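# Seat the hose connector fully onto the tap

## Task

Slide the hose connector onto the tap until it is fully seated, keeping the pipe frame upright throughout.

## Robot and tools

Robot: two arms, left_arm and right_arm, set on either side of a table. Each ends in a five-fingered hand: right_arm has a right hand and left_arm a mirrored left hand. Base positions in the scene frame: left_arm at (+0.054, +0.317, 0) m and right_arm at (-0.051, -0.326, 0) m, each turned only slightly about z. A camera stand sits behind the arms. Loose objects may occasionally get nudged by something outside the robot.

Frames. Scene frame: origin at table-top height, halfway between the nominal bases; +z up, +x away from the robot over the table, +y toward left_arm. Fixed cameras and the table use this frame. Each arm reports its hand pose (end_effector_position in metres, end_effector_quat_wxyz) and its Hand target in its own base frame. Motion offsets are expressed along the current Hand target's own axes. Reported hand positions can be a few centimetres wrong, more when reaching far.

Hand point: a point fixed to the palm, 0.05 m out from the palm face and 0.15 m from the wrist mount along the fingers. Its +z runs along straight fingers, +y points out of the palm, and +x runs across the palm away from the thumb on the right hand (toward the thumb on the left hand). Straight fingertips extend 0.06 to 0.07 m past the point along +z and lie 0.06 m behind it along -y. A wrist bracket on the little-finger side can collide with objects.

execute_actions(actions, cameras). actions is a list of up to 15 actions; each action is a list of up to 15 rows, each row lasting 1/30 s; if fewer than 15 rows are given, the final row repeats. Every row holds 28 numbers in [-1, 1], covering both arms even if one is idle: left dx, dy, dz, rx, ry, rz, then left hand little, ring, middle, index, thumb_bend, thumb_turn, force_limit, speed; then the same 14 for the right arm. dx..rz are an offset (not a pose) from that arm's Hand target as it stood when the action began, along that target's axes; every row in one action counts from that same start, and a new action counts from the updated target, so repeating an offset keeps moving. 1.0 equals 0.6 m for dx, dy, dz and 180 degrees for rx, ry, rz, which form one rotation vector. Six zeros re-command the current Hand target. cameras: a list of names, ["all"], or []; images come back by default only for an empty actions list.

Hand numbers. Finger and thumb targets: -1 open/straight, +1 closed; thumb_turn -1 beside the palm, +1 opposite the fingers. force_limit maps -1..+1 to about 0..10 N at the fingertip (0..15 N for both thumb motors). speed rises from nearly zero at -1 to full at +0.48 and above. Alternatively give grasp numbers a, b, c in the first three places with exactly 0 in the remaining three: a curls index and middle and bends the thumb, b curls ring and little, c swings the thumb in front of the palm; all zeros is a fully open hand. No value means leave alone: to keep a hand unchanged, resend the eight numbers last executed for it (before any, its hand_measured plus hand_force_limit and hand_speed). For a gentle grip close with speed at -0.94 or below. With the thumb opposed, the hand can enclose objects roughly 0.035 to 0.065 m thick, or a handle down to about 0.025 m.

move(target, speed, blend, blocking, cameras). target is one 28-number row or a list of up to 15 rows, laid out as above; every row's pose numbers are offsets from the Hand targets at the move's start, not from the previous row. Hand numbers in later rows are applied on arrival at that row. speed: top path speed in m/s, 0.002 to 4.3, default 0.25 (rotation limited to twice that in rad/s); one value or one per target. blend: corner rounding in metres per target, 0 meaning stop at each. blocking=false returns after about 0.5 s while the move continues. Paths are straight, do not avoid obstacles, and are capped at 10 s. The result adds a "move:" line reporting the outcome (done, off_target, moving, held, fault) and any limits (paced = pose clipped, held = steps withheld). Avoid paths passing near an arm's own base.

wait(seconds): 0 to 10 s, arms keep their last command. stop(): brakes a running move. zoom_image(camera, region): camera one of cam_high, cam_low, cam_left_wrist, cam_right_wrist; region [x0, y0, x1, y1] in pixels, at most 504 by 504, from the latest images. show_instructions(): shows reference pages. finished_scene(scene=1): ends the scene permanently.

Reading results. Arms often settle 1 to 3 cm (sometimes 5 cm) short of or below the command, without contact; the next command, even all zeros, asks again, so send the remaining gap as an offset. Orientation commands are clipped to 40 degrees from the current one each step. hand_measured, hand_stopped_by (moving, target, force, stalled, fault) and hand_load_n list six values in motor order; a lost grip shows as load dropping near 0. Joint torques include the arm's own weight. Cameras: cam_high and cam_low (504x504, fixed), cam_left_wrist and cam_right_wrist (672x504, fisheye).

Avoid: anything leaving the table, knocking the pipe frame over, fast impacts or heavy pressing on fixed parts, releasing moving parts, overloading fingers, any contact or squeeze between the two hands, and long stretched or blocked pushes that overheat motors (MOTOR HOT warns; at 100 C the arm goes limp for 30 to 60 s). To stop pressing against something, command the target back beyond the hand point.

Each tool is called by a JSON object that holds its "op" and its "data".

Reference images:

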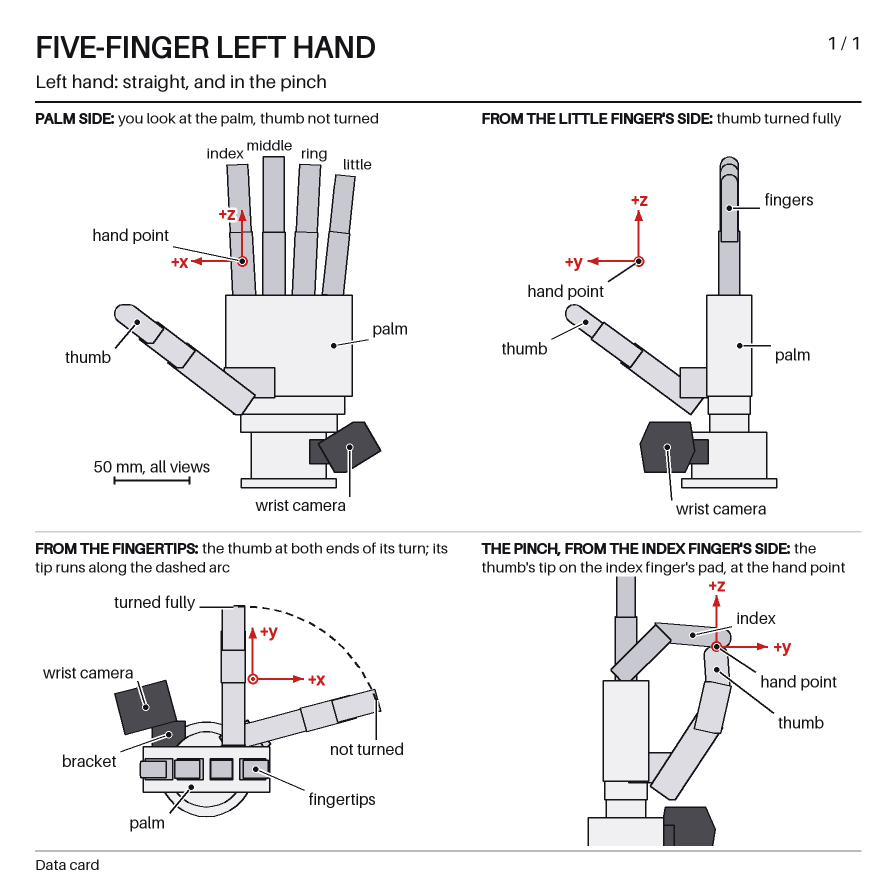

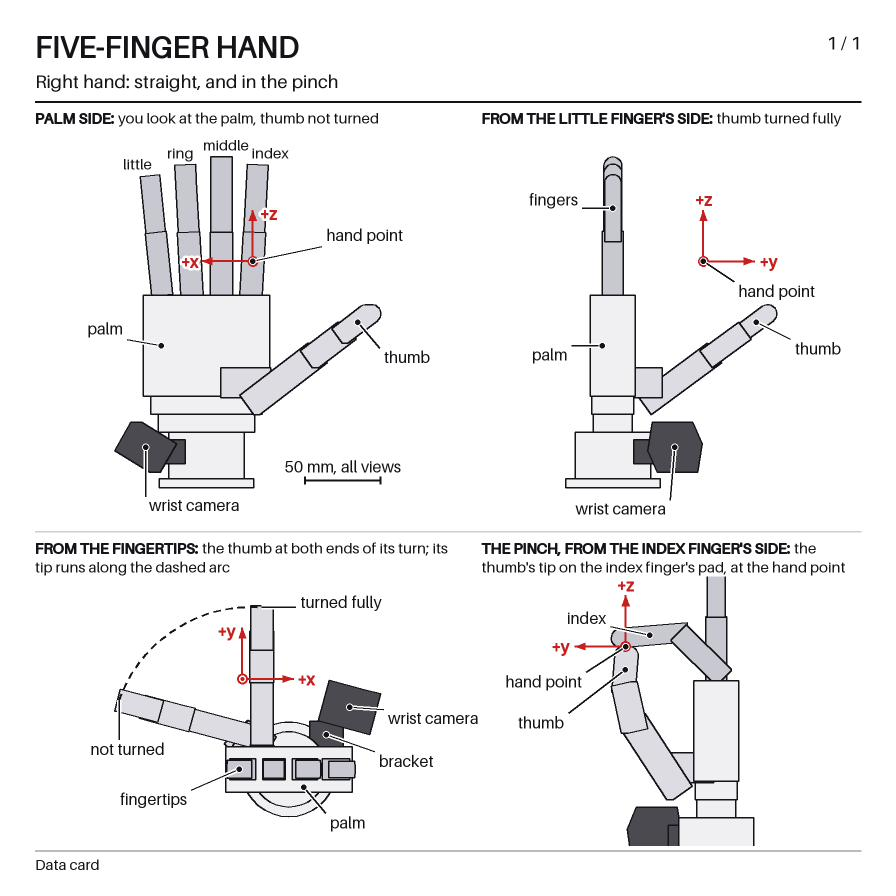

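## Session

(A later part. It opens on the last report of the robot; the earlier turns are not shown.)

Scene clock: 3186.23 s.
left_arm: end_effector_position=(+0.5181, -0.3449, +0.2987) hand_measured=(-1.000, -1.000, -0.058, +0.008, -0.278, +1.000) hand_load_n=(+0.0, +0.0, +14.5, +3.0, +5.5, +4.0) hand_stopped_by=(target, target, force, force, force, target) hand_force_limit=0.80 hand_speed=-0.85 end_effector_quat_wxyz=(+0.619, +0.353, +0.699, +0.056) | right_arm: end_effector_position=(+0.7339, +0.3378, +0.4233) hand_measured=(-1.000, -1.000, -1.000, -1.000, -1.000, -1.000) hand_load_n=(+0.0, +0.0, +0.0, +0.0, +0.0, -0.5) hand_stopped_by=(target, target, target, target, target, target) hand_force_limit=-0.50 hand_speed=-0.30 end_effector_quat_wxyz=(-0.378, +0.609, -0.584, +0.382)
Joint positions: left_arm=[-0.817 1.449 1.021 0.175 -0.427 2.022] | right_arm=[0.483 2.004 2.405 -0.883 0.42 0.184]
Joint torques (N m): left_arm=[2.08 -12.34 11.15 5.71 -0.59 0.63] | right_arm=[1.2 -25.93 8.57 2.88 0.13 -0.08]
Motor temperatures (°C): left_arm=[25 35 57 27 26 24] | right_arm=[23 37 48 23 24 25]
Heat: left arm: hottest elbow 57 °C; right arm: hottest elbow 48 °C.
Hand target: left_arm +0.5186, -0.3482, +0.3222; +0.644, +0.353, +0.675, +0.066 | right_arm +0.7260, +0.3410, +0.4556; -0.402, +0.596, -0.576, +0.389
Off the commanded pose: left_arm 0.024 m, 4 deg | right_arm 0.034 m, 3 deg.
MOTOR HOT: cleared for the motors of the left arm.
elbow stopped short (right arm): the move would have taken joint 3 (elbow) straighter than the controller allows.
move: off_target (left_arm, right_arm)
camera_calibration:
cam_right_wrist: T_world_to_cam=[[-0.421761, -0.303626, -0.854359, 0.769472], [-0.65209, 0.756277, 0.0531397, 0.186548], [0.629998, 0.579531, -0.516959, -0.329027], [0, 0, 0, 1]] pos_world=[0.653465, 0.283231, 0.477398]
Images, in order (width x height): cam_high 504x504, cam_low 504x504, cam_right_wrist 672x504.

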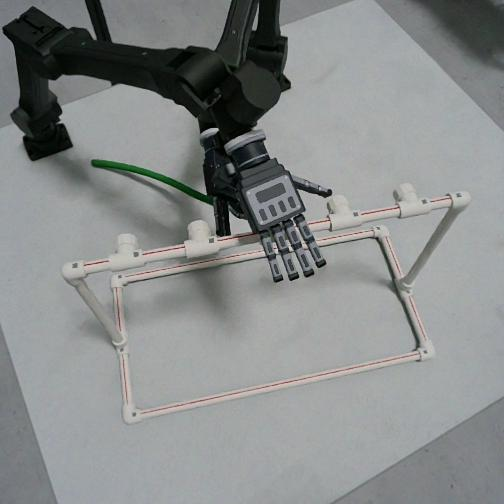

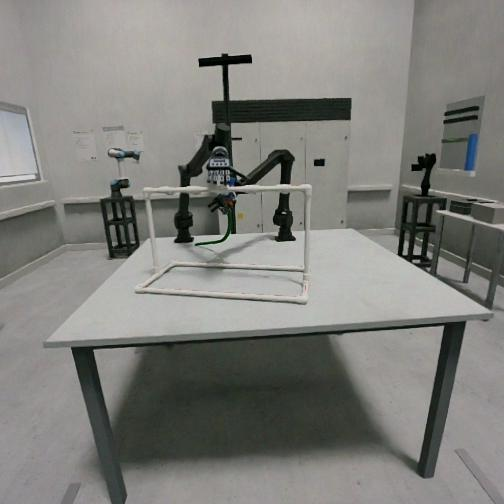

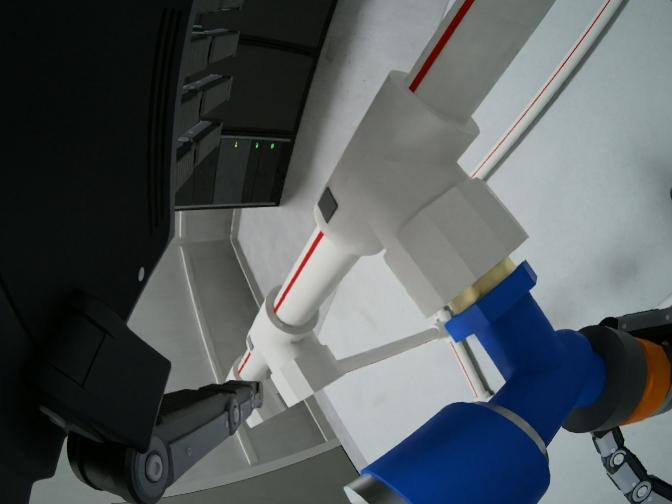

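{"op": "move", "data": {"target": [[0,0,0,0,0,0,-1,-1,0.42,0.42,0.32,1,0.8,-0.85, 0.0005,0.05,-0.0272,0,0,0,-1,-1,-1,-1,-1,-1,-0.5,-0.3],[0,0,0,0,0,0,-1,-1,0.42,0.42,0.32,1,0.8,-0.85, 0.002,0.12,-0.0293,0,0,0,-1,-1,-1,-1,-1,-1,-0.5,-0.3]], "speed": 0.04, "cameras": ["cam_high","cam_right_wrist"]}}

Scene clock: 3208.30 s.
left_arm: end_effector_position=(+0.5178, -0.3449, +0.2986) hand_measured=(-1.000, -1.000, -0.058, +0.008, -0.278, +1.000) hand_load_n=(+0.0, +0.0, +15.0, +3.5, +6.0, +3.5) hand_stopped_by=(target, target, force, force, force, target) hand_force_limit=0.80 hand_speed=-0.85 end_effector_quat_wxyz=(+0.619, +0.353, +0.699, +0.057) | right_arm: end_effector_position=(+0.6839, +0.3406, +0.4004) hand_measured=(-1.000, -1.000, -1.000, -1.000, -1.000, -1.000) hand_load_n=(+0.0, -0.5, +0.0, +0.0, +0.0, +0.5) hand_stopped_by=(target, target, target, target, target, target) hand_force_limit=-0.50 hand_speed=-0.30 end_effector_quat_wxyz=(-0.407, +0.594, -0.576, +0.386)
Joint positions: left_arm=[-0.817 1.449 1.02 0.177 -0.428 2.024] | right_arm=[0.522 1.774 1.961 -0.61 0.444 0.201]
Joint torques (N m): left_arm=[2.14 -12.34 11.23 5.64 -0.53 0.62] | right_arm=[0.5 -20.72 7.71 2.45 0.26 -0.11]
Motor temperatures (°C): left_arm=[25 35 57 27 26 24] | right_arm=[23 40 44 23 24 25]
Heat: left arm: hottest elbow 57 °C; right arm: hottest elbow 44 °C.
Hand target: left_arm +0.5185, -0.3483, +0.3222; +0.644, +0.353, +0.675, +0.066 | right_arm +0.6829, +0.3382, +0.3957; -0.402, +0.596, -0.576, +0.389
Off the commanded pose: left_arm 0.024 m, 4 deg | right_arm 0.006 m, 1 deg.
move: off_target (left_arm)
camera_calibration:
cam_right_wrist: T_world_to_cam=[[-0.370268, -0.277025, -0.886656, 0.698205], [-0.662742, 0.747602, 0.0431817, 0.167256], [0.650903, 0.603613, -0.460409, -0.356101], [0, 0, 0, 1]] pos_world=[0.601157, 0.283326, 0.447893]
Images, in order (width x height): cam_high 504x504, cam_right_wrist 672x504.

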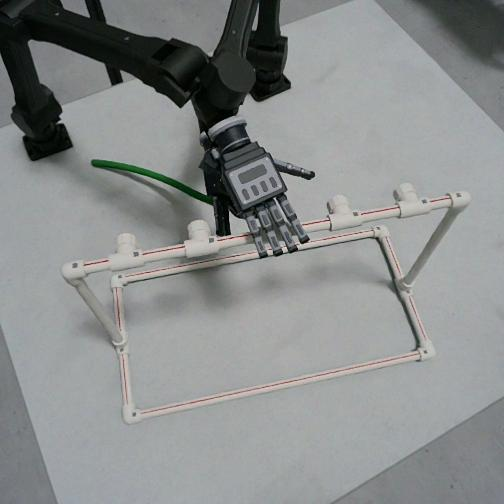

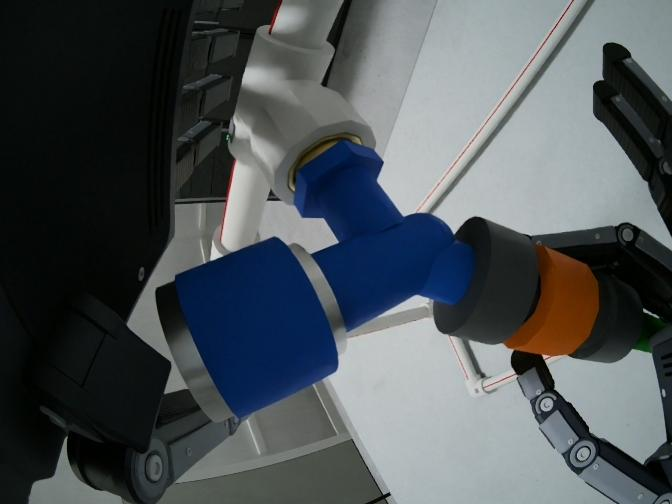

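{"op": "zoom_image", "data": {"camera": "cam_right_wrist", "region": [420, 200, 672, 390]}}

{"op": "execute_actions", "data": {"actions": [], "cameras": ["cam_left_wrist"]}}

{"op": "zoom_image", "data": {"camera": "cam_left_wrist", "region": [150, 50, 450, 320]}}

Scaled by 2.000 from the camera's 672x504 image, which has a finer 960x720 frame.

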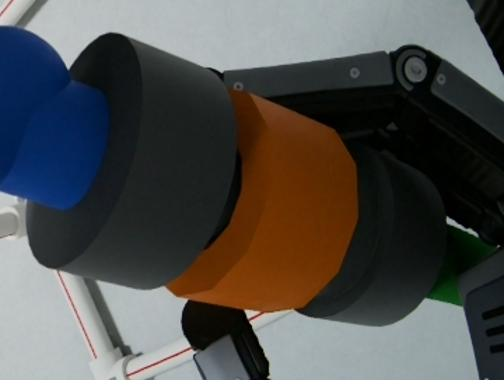

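Scene clock: 3221.30 s.
left_arm: end_effector_position=(+0.5178, -0.3449, +0.2986) hand_measured=(-1.000, -1.000, -0.058, +0.008, -0.278, +1.000) hand_load_n=(+0.0, +0.0, +15.0, +3.5, +6.0, +3.5) hand_stopped_by=(target, target, force, force, force, target) hand_force_limit=0.80 hand_speed=-0.85 end_effector_quat_wxyz=(+0.619, +0.353, +0.699, +0.057) | right_arm: end_effector_position=(+0.6838, +0.3406, +0.4001) hand_measured=(-1.000, -1.000, -1.000, -1.000, -1.000, -1.000) hand_load_n=(+0.0, -0.5, +0.0, -0.5, +0.0, +0.0) hand_stopped_by=(target, target, target, target, target, target) hand_force_limit=-0.50 hand_speed=-0.30 end_effector_quat_wxyz=(-0.407, +0.595, -0.576, +0.386)
Joint positions: left_arm=[-0.817 1.449 1.02 0.177 -0.428 2.024] | right_arm=[0.522 1.774 1.961 -0.61 0.444 0.201]
Joint velocities: within noise
Joint torques (N m): left_arm=[2.14 -12.4 11.26 5.61 -0.52 0.62] | right_arm=[0.5 -20.48 7.65 2.35 0.27 -0.12]
Motor temperatures (°C): left_arm=[25 35 57 27 26 24] | right_arm=[23 40 42 23 25 25]
Heat: left arm: hottest elbow 57 °C; right arm: hottest elbow 42 °C.
Hand target: left_arm +0.5185, -0.3483, +0.3222; +0.644, +0.353, +0.675, +0.066 | right_arm +0.6829, +0.3381, +0.3955; -0.402, +0.596, -0.576, +0.389
Off the commanded pose: left_arm 0.024 m, 4 deg | right_arm 0.005 m, 1 deg.
camera_calibration:
cam_left_wrist: T_world_to_cam=[[-0.391072, -0.612669, -0.686804, 0.196455], [-0.27642, 0.78997, -0.547302, 0.596704], [0.877869, -0.0241877, -0.478289, -0.204989], [0, 0, 0, 1]] pos_world=[0.421723, -0.355974, 0.36346]
Images, in order (width x height): cam_left_wrist 672x504.

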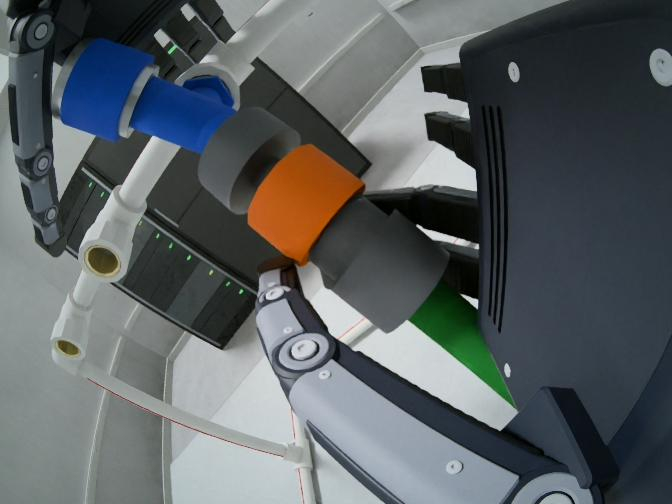

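Scaled by 1.680 from the camera's 672x504 image, which has a finer 960x720 frame.

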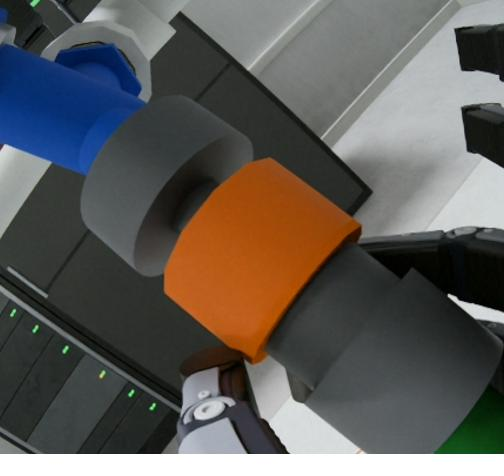

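{"op": "move", "data": {"target": [-0.0615,0.0497,0.027,0,0,0,-1,-1,0.42,0.42,0.32,1,0.8,-0.85, -0.001,0.0664,-0.0056,0,0,0,-1,-1,-1,-1,-1,-1,-0.5,-0.3], "speed": 0.04, "cameras": ["cam_high","cam_right_wrist","cam_left_wrist"]}}

{"op": "zoom_image", "data": {"camera": "cam_left_wrist", "region": [150, 50, 450, 320]}}

{"op": "zoom_image", "data": {"camera": "cam_right_wrist", "region": [420, 200, 672, 390]}}

Scene clock: 3245.23 s.
left_arm: end_effector_position=(+0.5184, -0.3453, +0.2972) hand_measured=(-1.000, -1.000, -0.058, +0.008, -0.278, +1.000) hand_load_n=(+0.0, +0.0, +10.5, +2.5, +7.5, +4.5) hand_stopped_by=(target, target, force, force, force, target) hand_force_limit=0.80 hand_speed=-0.85 end_effector_quat_wxyz=(+0.613, +0.358, +0.702, +0.056) | right_arm: end_effector_position=(+0.6754, +0.3370, +0.3971) hand_measured=(-1.000, -1.000, -1.000, -1.000, -1.000, -1.000) hand_load_n=(+0.0, -0.5, +0.0, -0.5, +0.0, +0.0) hand_stopped_by=(target, target, target, target, target, target) hand_force_limit=-0.50 hand_speed=-0.30 end_effector_quat_wxyz=(-0.423, +0.578, -0.576, +0.393)
Joint positions: left_arm=[-0.815 1.448 1.027 0.152 -0.421 2.022] | right_arm=[0.526 1.723 1.856 -0.515 0.458 0.21]
Joint torques (N m): left_arm=[2.67 -11.63 10.95 3.04 -0.08 0.18] | right_arm=[0.5 -19.14 9.26 2.02 -0.02 -0.07]
Motor temperatures (°C): left_arm=[25 35 57 27 26 24] | right_arm=[23 40 40 23 25 25]
Heat: left arm: hottest elbow 57 °C; right arm: hottest shoulder 40 °C.
Hand target: left_arm +0.5185, -0.3454, +0.2979; +0.613, +0.360, +0.701, +0.058 (not the last commanded pose) | right_arm +0.6758, +0.3374, +0.3960; -0.421, +0.580, -0.576, +0.393 (not the last commanded pose)
Off the commanded pose: left_arm 0.073 m, 5 deg | right_arm 0.039 m, 3 deg.
move: held (left_arm, right_arm; a check stopped the path); limits=held
pose unreachable (left arm): on one or more control steps of this call, first in action 0 (counted from 0), this arm could not follow its commanded pose, so it was not sent that pose on those steps. It may still have moved: this result reports where it is.
cause: moving toward the commanded pose would bring a part of the arm too close to another arm (a part of this arm just beyond joint 4 (wrist pitch) and a part of the right arm just beyond its joint 4 (wrist pitch), along the way the arms are being sent, or toward where that arm still pushes).
pose unreachable (right arm): on one or more control steps of this call, first in action 0 (counted from 0), this arm could not follow its commanded pose, so it was not sent that pose on those steps. It may still have moved: this result reports where it is.
cause: moving toward the commanded pose would bring a part of the arm too close to another arm (a part of this arm just beyond joint 4 (wrist pitch) and a part of the left arm just beyond its joint 4 (wrist pitch), along the way the arms are being sent, or toward where that arm still pushes).
camera_calibration:
cam_left_wrist: T_world_to_cam=[[-0.403038, -0.604132, -0.687448, 0.204835], [-0.280311, 0.796546, -0.535667, 0.597236], [0.871198, -0.023195, -0.490384, -0.198778], [0, 0, 0, 1]] pos_world=[0.423143, -0.35659, 0.363256]
cam_right_wrist: T_world_to_cam=[[-0.338883, -0.251254, -0.906659, 0.66927], [-0.655353, 0.75447, 0.0358729, 0.160118], [0.675034, 0.606338, -0.420337, -0.383081], [0, 0, 0, 1]] pos_world=[0.59033, 0.279629, 0.440032]
Images, in order (width x height): cam_high 504x504, cam_left_wrist 672x504, cam_right_wrist 672x504.

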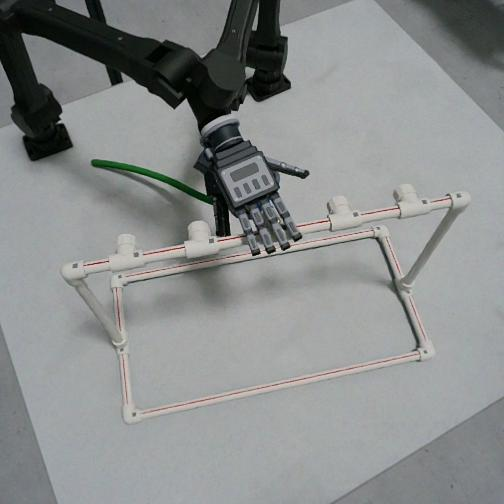

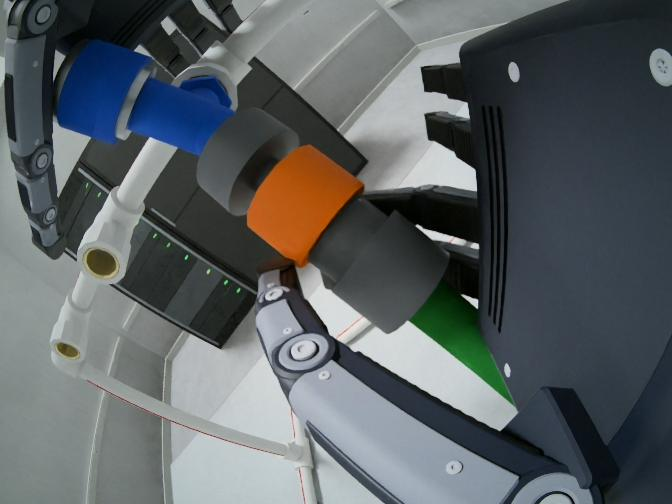

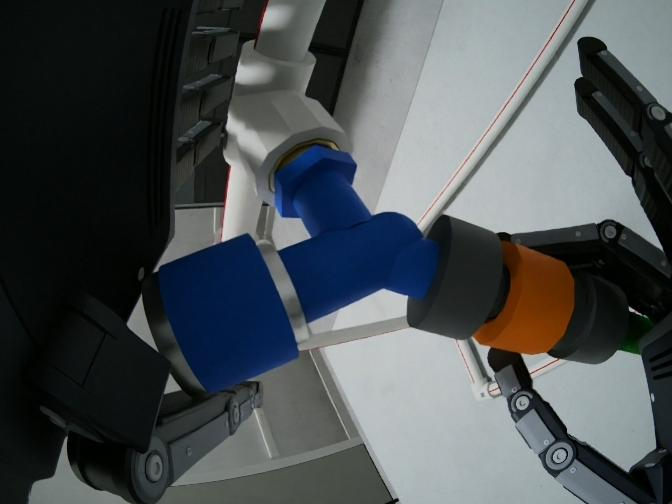

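Scaled by 1.680 from the camera's 672x504 image, which has a finer 960x720 frame.

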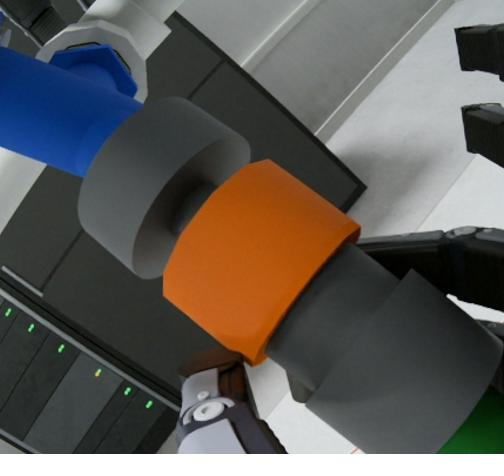

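Scaled by 2.000 from the camera's 672x504 image, which has a finer 960x720 frame.

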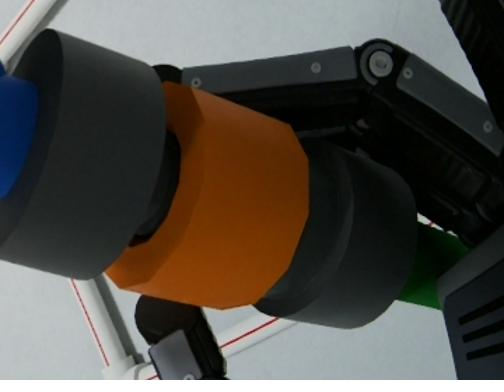

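{"op": "zoom_image", "data": {"camera": "cam_right_wrist", "region": [460, 220, 560, 360]}}

{"op": "zoom_image", "data": {"camera": "cam_left_wrist", "region": [190, 100, 310, 220]}}

Scaled by 3.600 from the camera's 672x504 image, which has a finer 960x720 frame.

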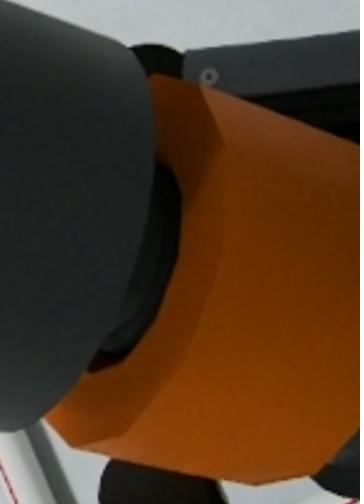

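Scaled by 4.200 from the camera's 672x504 image, which has a finer 960x720 frame.

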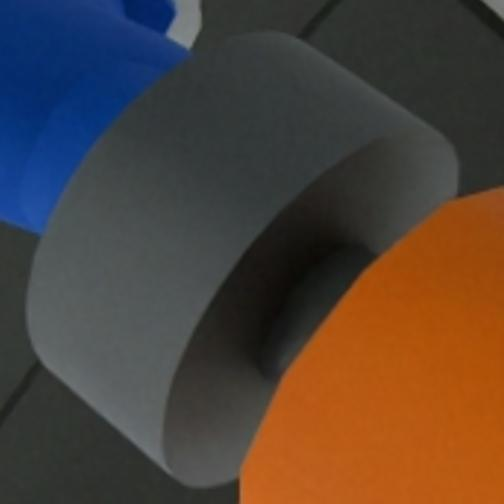

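{"op": "move", "data": {"target": [[0,0,0,0,0,0,-1,-1,0.42,0.42,0.32,1,0.8,-0.85, -0.0025,-0.1597,-0.0088,0,0,0,-1,-1,-1,-1,-1,-1,-0.5,-0.3],[0,0,0,0,0,0,-1,-1,0.42,0.42,0.32,1,0.8,-0.85, 0.2207,-0.1638,-0.0168,-0.0444,0,0,-1,-1,-1,-1,-1,-1,-0.5,-0.3],[0,0,0,0,0,0,-1,-1,0.42,0.42,0.32,1,0.8,-0.85, 0.2183,-0.122,-0.009,-0.0444,0,0,-1,-1,-1,-1,-1,-1,-0.5,-0.3]], "speed": 0.08, "blend": [0.02, 0.02, 0], "cameras": ["cam_high","cam_right_wrist"]}}

Scene clock: 3345.70 s.
left_arm: end_effector_position=(+0.5184, -0.3453, +0.2972) hand_measured=(-1.000, -1.000, -0.058, +0.008, -0.278, +1.000) hand_load_n=(+0.0, +0.0, +11.0, +3.0, +7.5, +4.5) hand_stopped_by=(target, target, force, force, force, target) hand_force_limit=0.80 hand_speed=-0.85 end_effector_quat_wxyz=(+0.613, +0.358, +0.702, +0.056) | right_arm: end_effector_position=(+0.7011, +0.2096, +0.4408) hand_measured=(-1.000, -1.000, -1.000, -1.000, -1.000, -1.000) hand_load_n=(+0.0, +0.0, +0.0, +0.0, +0.0, +0.0) hand_stopped_by=(target, target, target, target, target, target) hand_force_limit=-0.50 hand_speed=-0.30 end_effector_quat_wxyz=(-0.364, +0.616, -0.611, +0.339)
Joint positions: left_arm=[-0.815 1.448 1.027 0.152 -0.421 2.022] | right_arm=[0.296 1.798 2.186 -0.932 0.221 0.164]
Joint torques (N m): left_arm=[2.61 -11.58 10.91 3.03 -0.09 0.18] | right_arm=[0.32 -22.07 8.55 2.96 -0.1 -0.19]
Motor temperatures (°C): left_arm=[25 35 56 26 25 23] | right_arm=[23 39 41 23 24 25]
Heat: left arm: hottest elbow 56 °C; right arm: hottest elbow 41 °C.
Hand target: left_arm +0.5185, -0.3453, +0.2979; +0.613, +0.360, +0.701, +0.058 | right_arm +0.6992, +0.2051, +0.4627; -0.380, +0.608, -0.602, +0.351
Off the commanded pose: left_arm 0.001 m, 0 deg | right_arm 0.023 m, 3 deg.
move: off_target (right_arm); blend cut to 0.0128 m at target 2
camera_calibration:
cam_right_wrist: T_world_to_cam=[[-0.502754, -0.260787, -0.824153, 0.766129], [-0.639162, 0.754042, 0.151303, 0.209308], [0.581988, 0.602836, -0.545783, -0.183544], [0, 0, 0, 1]] pos_world=[0.625776, 0.152617, 0.499563]
Images, in order (width x height): cam_high 504x504, cam_right_wrist 672x504.

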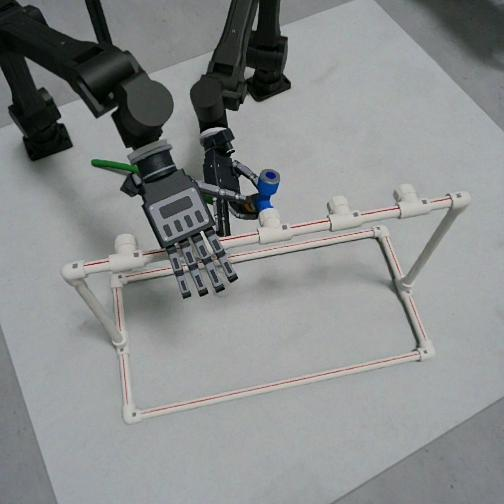

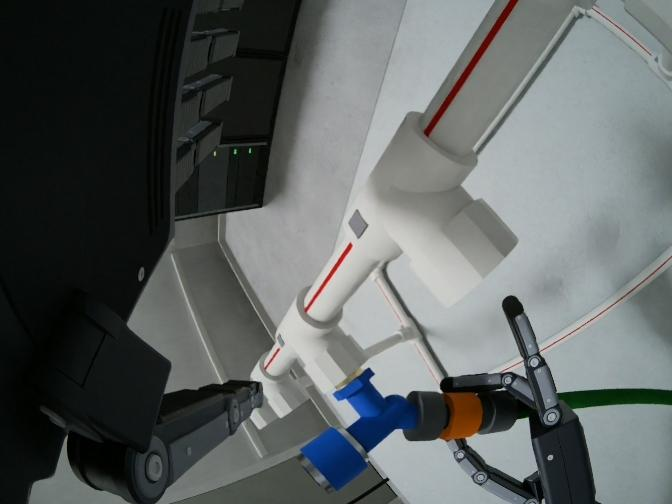

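{"op": "move", "data": {"target": [[0,0,0,0,0,0,-1,-1,0.42,0.42,0.32,1,0.8,-0.85, 0.0013,0.108,-0.0052,0,0,0,-1,-1,-1,-1,-1,-1,-0.5,-0.3],[-0.0983,0.0683,0.0115,0,0,0,-1,-1,0.42,0.42,0.32,1,0.8,-0.85, 0.004,0.2028,0.0292,0,0,0,-1,-1,-1,-1,-1,-1,-0.5,-0.3],[-0.161,0.1197,0.0307,0,0,0,-1,-1,0.42,0.42,0.32,1,0.8,-0.85, 0.004,0.2028,0.0292,0,0,0,-1,-1,-1,-1,-1,-1,-0.5,-0.3]], "speed": 0.05, "cameras": ["cam_high","cam_left_wrist","cam_right_wrist"]}}

{"op": "zoom_image", "data": {"camera": "cam_left_wrist", "region": [130, 50, 430, 320]}}

{"op": "zoom_image", "data": {"camera": "cam_right_wrist", "region": [340, 340, 540, 480]}}

Scene clock: 3387.10 s.
left_arm: end_effector_position=(+0.5284, -0.3399, +0.3008) hand_measured=(-1.000, -1.000, -0.056, +0.008, -0.280, +1.000) hand_load_n=(+0.0, +0.0, +0.0, +3.5, +10.0, +10.0) hand_stopped_by=(target, target, force, force, force, target) hand_force_limit=0.80 hand_speed=-0.85 end_effector_quat_wxyz=(+0.540, +0.389, +0.744, +0.059) | right_arm: end_effector_position=(+0.6697, +0.1978, +0.3752) hand_measured=(-1.000, -1.000, -1.000, -1.000, -1.000, -1.000) hand_load_n=(+0.0, +0.0, +0.0, +0.5, +0.0, +0.0) hand_stopped_by=(target, target, target, target, target, target) hand_force_limit=-0.50 hand_speed=-0.30 end_effector_quat_wxyz=(-0.403, +0.585, -0.602, +0.365)
Joint positions: left_arm=[-0.785 1.448 1.16 -0.168 -0.373 1.984] | right_arm=[0.297 1.579 1.659 -0.514 0.239 0.173]
Joint torques (N m): left_arm=[4.13 -14.1 24.18 4.25 -0.43 0.67] | right_arm=[1.61 -16.79 6.52 1.1 -0.15 -0.18]
Motor temperatures (°C): left_arm=[25 35 57 26 25 23] | right_arm=[23 40 40 23 24 25]
Heat: left arm: hottest elbow 57 °C; right arm: hottest shoulder 40 °C.
Hand target: left_arm +0.5652, -0.3549, +0.4099; +0.613, +0.360, +0.701, +0.058 | right_arm +0.6582, +0.2049, +0.3466; -0.380, +0.608, -0.602, +0.351
Off the commanded pose: left_arm 0.116 m, 10 deg | right_arm 0.032 m, 4 deg.
move: off_target (left_arm, right_arm)
camera_calibration:
cam_left_wrist: T_world_to_cam=[[-0.510216, -0.542516, -0.66735, 0.28613], [-0.352225, 0.839698, -0.413334, 0.613558], [0.784613, 0.024168, -0.619515, -0.105016], [0, 0, 0, 1]] pos_world=[0.444495, -0.357435, 0.379495]
cam_right_wrist: T_world_to_cam=[[-0.415171, -0.224547, -0.881596, 0.648915], [-0.638502, 0.762208, 0.106552, 0.222879], [0.648034, 0.607139, -0.45982, -0.27126], [0, 0, 0, 1]] pos_world=[0.587505, 0.140524, 0.423602]
Images, in order (width x height): cam_high 504x504, cam_left_wrist 672x504, cam_right_wrist 672x504.

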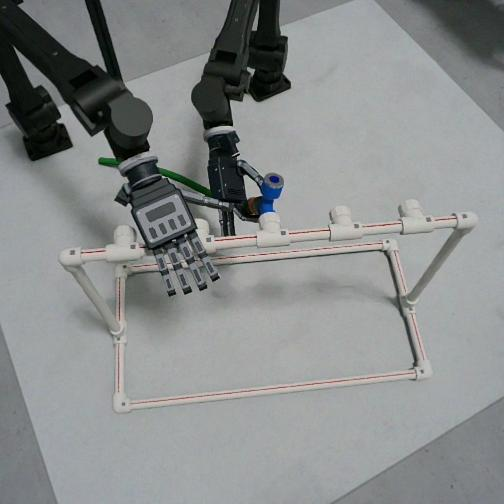

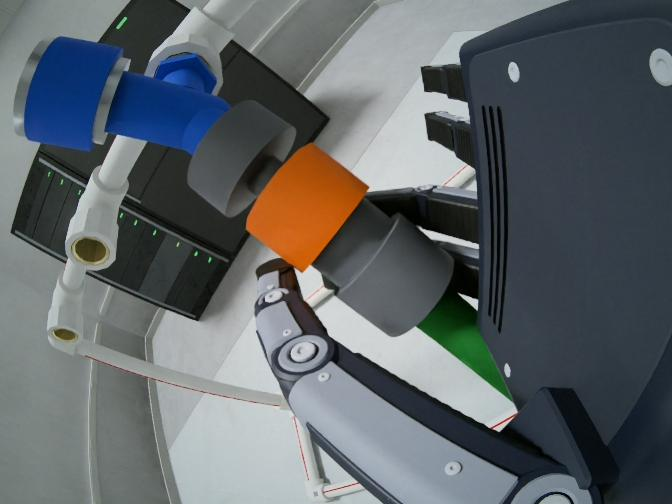

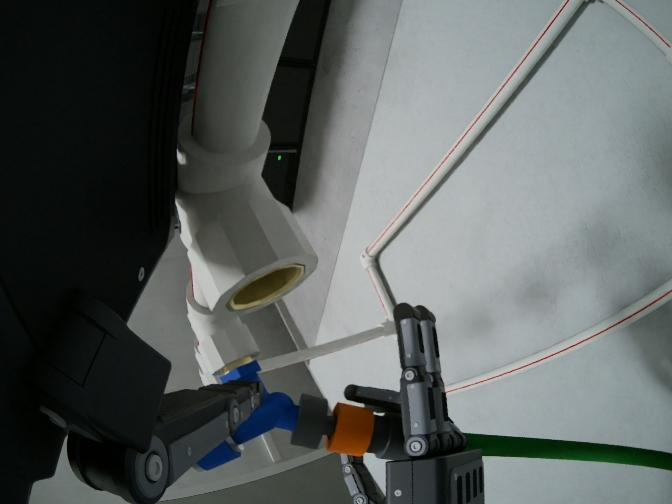

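Scaled by 1.680 from the camera's 672x504 image, which has a finer 960x720 frame.

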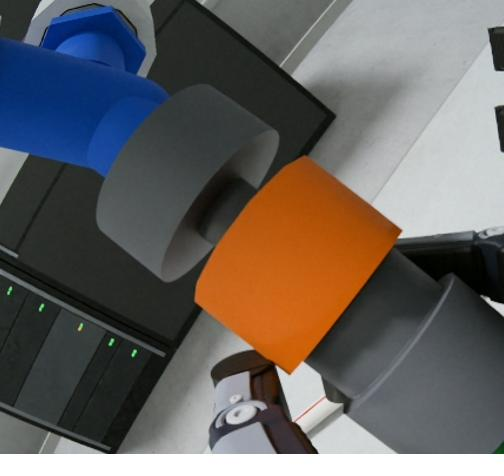

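Scaled by 2.520 from the camera's 672x504 image, which has a finer 960x720 frame.

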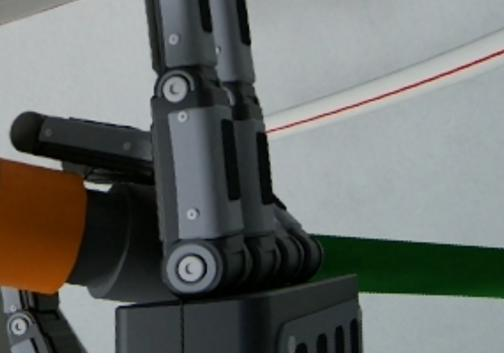

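{"op": "move", "data": {"target": [0.1328,-0.0833,-0.0293,0,0,0,-1,-1,0.42,0.42,0.32,1,0.8,-0.85, 0,0,0,0,0,0,-1,-1,-1,-1,-1,-1,-0.5,-0.3], "speed": 0.08, "cameras": ["cam_high","cam_left_wrist","cam_right_wrist"]}}

{"op": "zoom_image", "data": {"camera": "cam_left_wrist", "region": [130, 50, 430, 320]}}

{"op": "zoom_image", "data": {"camera": "cam_right_wrist", "region": [280, 360, 440, 500]}}

Scene clock: 3473.73 s.
left_arm: end_effector_position=(+0.5292, -0.3385, +0.2989) hand_measured=(-1.000, -1.000, -0.056, +0.008, -0.278, +1.000) hand_load_n=(+0.0, +0.0, +0.0, +2.0, +2.5, +2.5) hand_stopped_by=(target, target, force, force, force, target) hand_force_limit=0.80 hand_speed=-0.85 end_effector_quat_wxyz=(+0.591, +0.362, +0.720, +0.053) | right_arm: end_effector_position=(+0.6684, +0.1977, +0.3755) hand_measured=(-1.000, -1.000, -1.000, -1.000, -1.000, -1.000) hand_load_n=(+0.0, +0.0, +0.0, +0.5, +0.0, -0.5) hand_stopped_by=(target, target, target, target, target, target) hand_force_limit=-0.50 hand_speed=-0.30 end_effector_quat_wxyz=(-0.403, +0.585, -0.602, +0.365)
Joint positions: left_arm=[-0.787 1.448 1.074 0.047 -0.391 1.997] | right_arm=[0.298 1.576 1.655 -0.514 0.239 0.173]
Joint torques (N m): left_arm=[2.32 -13.51 11.3 4.68 -0.45 0.46] | right_arm=[1.55 -16.32 6.79 1.07 -0.15 -0.17]
Motor temperatures (°C): left_arm=[25 36 83 26 25 24] | right_arm=[23 37 38 23 24 25]
Heat: left arm: hottest elbow 83 °C; right arm: hottest elbow 38 °C.
Hand target: left_arm +0.5287, -0.3393, +0.3228; +0.613, +0.360, +0.701, +0.058 | right_arm +0.6582, +0.2050, +0.3468; -0.380, +0.608, -0.602, +0.351
Off the commanded pose: left_arm 0.024 m, 3 deg | right_arm 0.031 m, 4 deg.
move: off_target (left_arm, right_arm)
camera_calibration:
cam_left_wrist: T_world_to_cam=[[-0.437006, -0.598234, -0.671671, 0.229717], [-0.3138, 0.801234, -0.509464, 0.607271], [0.842944, -0.0118687, -0.53787, -0.174256], [0, 0, 0, 1]] pos_world=[0.437837, -0.35121, 0.36995]
cam_right_wrist: T_world_to_cam=[[-0.4151, -0.224711, -0.881588, 0.648596], [-0.638845, 0.761915, 0.106596, 0.222315], [0.647742, 0.607446, -0.459826, -0.270089], [0, 0, 0, 1]] pos_world=[0.586205, 0.140426, 0.423902]
Images, in order (width x height): cam_high 504x504, cam_left_wrist 672x504, cam_right_wrist 672x504.

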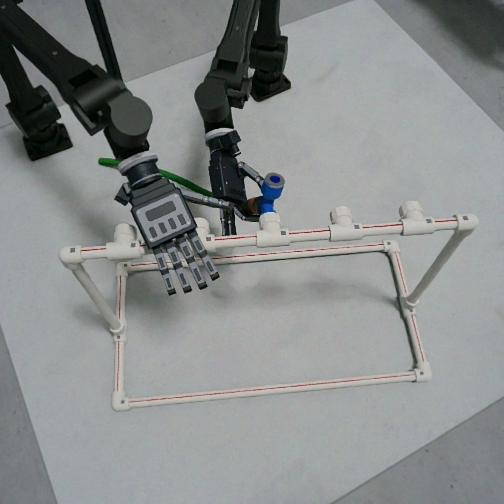

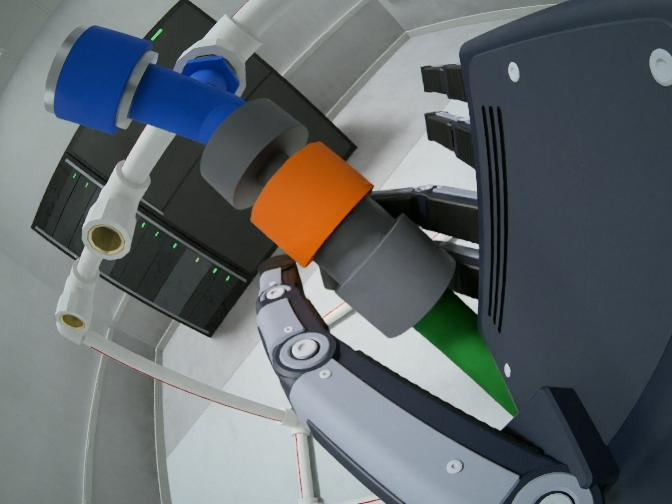

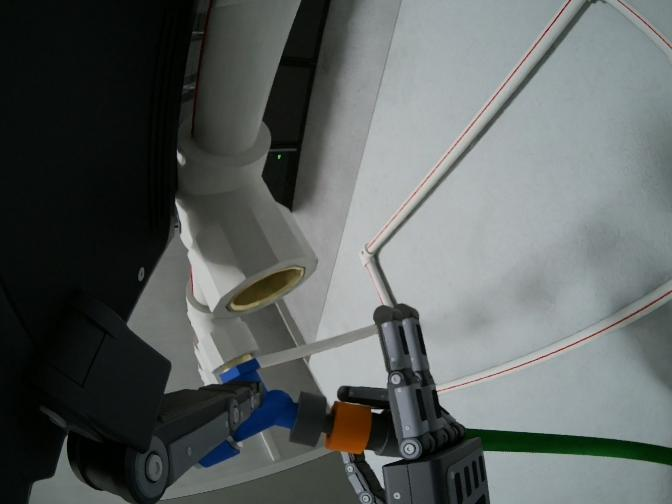

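Scaled by 1.680 from the camera's 672x504 image, which has a finer 960x720 frame.

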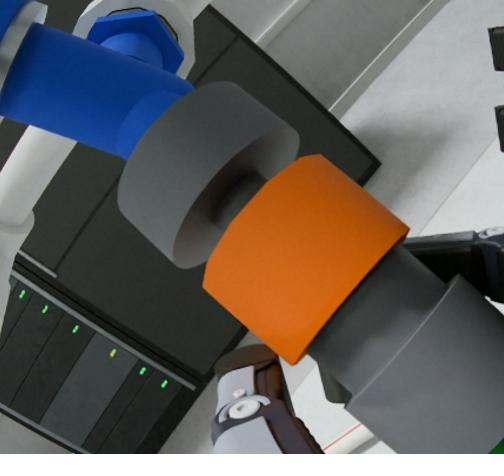

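Scaled by 3.150 from the camera's 672x504 image, which has a finer 960x720 frame.

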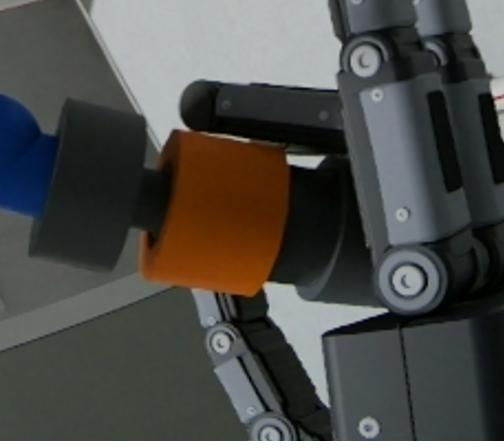

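{"op": "zoom_image", "data": {"camera": "cam_right_wrist", "region": [285, 385, 385, 465]}}

Scaled by 5.040 from the camera's 672x504 image, which has a finer 960x720 frame.

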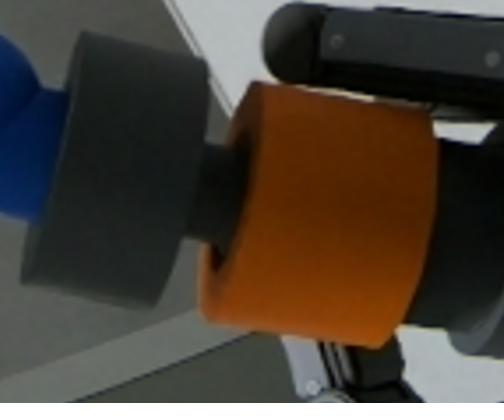

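{"op": "move", "data": {"target": [[-0.0515,0.0395,0.0158,0,0,0,-1,-1,0.42,0.42,0.32,1,0.8,-0.85, 0.0005,0.0597,-0.0063,0,0,0,-1,-1,-1,-1,-1,-1,-0.5,-0.3],[-0.0797,0.0513,0.038,0,0,0,-1,-1,0.42,0.42,0.32,1,0.8,-0.85, 0.0005,0.0597,-0.0063,0,0,0,-1,-1,-1,-1,-1,-1,-0.5,-0.3],[-0.0663,0.07,0.0317,0,0,0,-1,-1,0.42,0.42,0.32,1,0.8,-0.85, 0.0005,0.0597,-0.0063,0,0,0,-1,-1,-1,-1,-1,-1,-0.5,-0.3],[-0.0742,0.0682,0.0095,0,0,0,-1,-1,0.42,0.42,0.32,1,0.8,-0.85, 0.0005,0.0597,-0.0063,0,0,0,-1,-1,-1,-1,-1,-1,-0.5,-0.3],[-0.0872,0.0495,0.0155,0,0,0,-1,-1,0.42,0.42,0.32,1,0.8,-0.85, 0.0005,0.0597,-0.0063,0,0,0,-1,-1,-1,-1,-1,-1,-0.5,-0.3],[-0.0922,0.0625,0.0388,0,0,0,-1,-1,0.42,0.42,0.32,1,0.8,-0.85, 0.0005,0.0597,-0.0063,0,0,0,-1,-1,-1,-1,-1,-1,-0.5,-0.3],[-0.0263,0.0195,0.0073,0,0,0,-1,-1,0.42,0.42,0.32,1,0.8,-0.85, 0.0005,0.03,-0.0063,0,0,0,-1,-1,-1,-1,-1,-1,-0.5,-0.3]], "speed": 0.04, "blend": [0.004,0.004,0.004,0.004,0.004,0.004,0], "cameras": ["cam_high","cam_left_wrist","cam_right_wrist"]}}

{"op": "zoom_image", "data": {"camera": "cam_left_wrist", "region": [130, 50, 430, 320]}}

{"op": "zoom_image", "data": {"camera": "cam_right_wrist", "region": [285, 385, 385, 465]}}

Scene clock: 3552.33 s.
left_arm: end_effector_position=(+0.5305, -0.3407, +0.3063) hand_measured=(-1.000, -1.000, -0.056, +0.008, -0.278, +1.000) hand_load_n=(+0.0, +0.0, +0.0, +0.5, +5.0, +6.0) hand_stopped_by=(target, target, force, force, force, target) hand_force_limit=0.80 hand_speed=-0.85 end_effector_quat_wxyz=(+0.581, +0.365, +0.726, +0.050) | right_arm: end_effector_position=(+0.6512, +0.1940, +0.3719) hand_measured=(-1.000, -1.000, -1.000, -1.000, -1.000, -1.000) hand_load_n=(+0.0, +0.0, +0.0, +0.5, +0.0, -0.5) hand_stopped_by=(target, target, target, target, target, target) hand_force_limit=-0.50 hand_speed=-0.30 end_effector_quat_wxyz=(-0.417, +0.571, -0.602, +0.371)
Joint positions: left_arm=[-0.786 1.445 1.11 -0.017 -0.384 1.985] | right_arm=[0.301 1.512 1.55 -0.438 0.249 0.189]
Joint torques (N m): left_arm=[3.02 -13.16 12.83 5.37 -0.43 0.6] | right_arm=[1.61 -12.75 9.11 -0.06 -0.33 -0.31]
Motor temperatures (°C): left_arm=[25 36 68 26 26 24] | right_arm=[23 36 38 23 24 25]
Heat: left arm: hottest elbow 68 °C; right arm: hottest elbow 38 °C.
Hand target: left_arm +0.5375, -0.3414, +0.3407; +0.613, +0.360, +0.701, +0.058 | right_arm +0.6464, +0.2047, +0.3325; -0.380, +0.608, -0.602, +0.351
Off the commanded pose: left_arm 0.035 m, 5 deg | right_arm 0.041 m, 6 deg.
move: off_target (left_arm, right_arm)
camera_calibration:
cam_left_wrist: T_world_to_cam=[[-0.454475, -0.592881, -0.664789, 0.242903], [-0.323772, 0.805221, -0.496781, 0.616068], [0.829834, -0.0105346, -0.557911, -0.157883], [0, 0, 0, 1]] pos_world=[0.440875, -0.353721, 0.379445]
cam_right_wrist: T_world_to_cam=[[-0.387346, -0.201291, -0.899691, 0.621601], [-0.633541, 0.76707, 0.10114, 0.212164], [0.669768, 0.609168, -0.424648, -0.286045], [0, 0, 0, 1]] pos_world=[0.566773, 0.136627, 0.416323]
Images, in order (width x height): cam_high 504x504, cam_left_wrist 672x504, cam_right_wrist 672x504.

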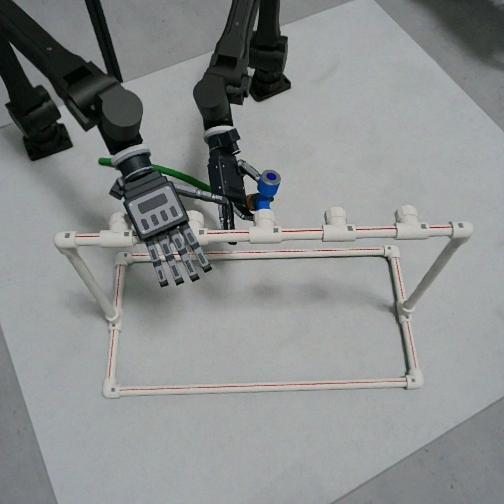

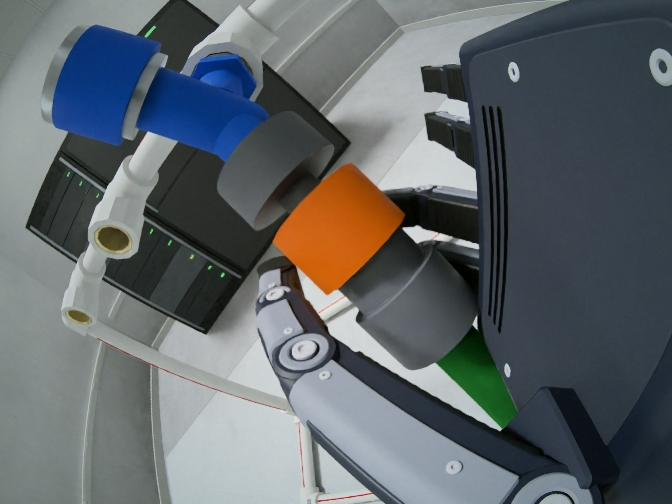

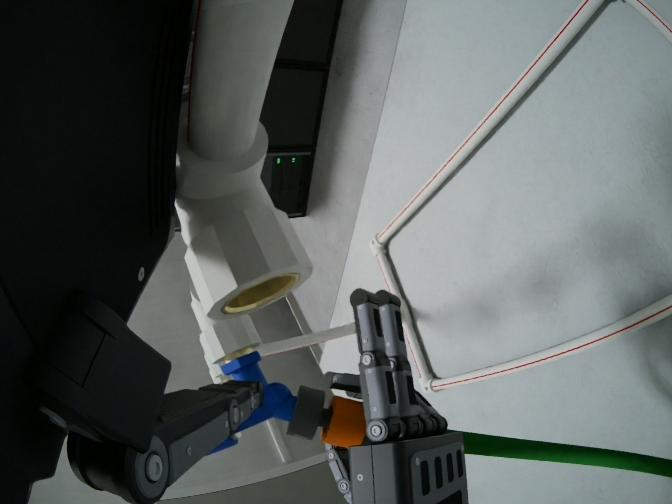

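Scaled by 1.680 from the camera's 672x504 image, which has a finer 960x720 frame.

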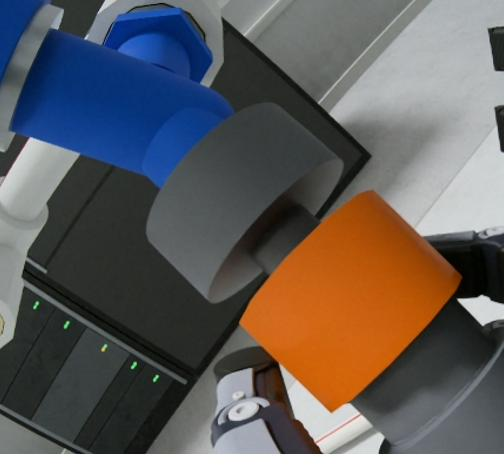

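Scaled by 5.040 from the camera's 672x504 image, which has a finer 960x720 frame.

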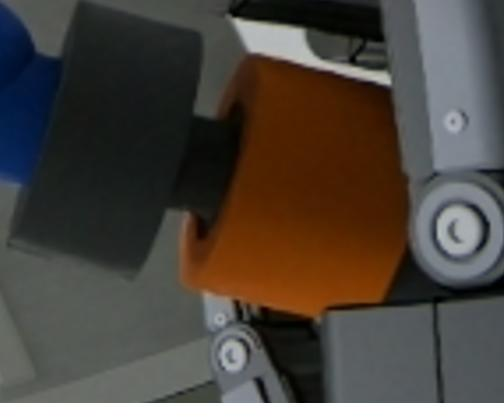

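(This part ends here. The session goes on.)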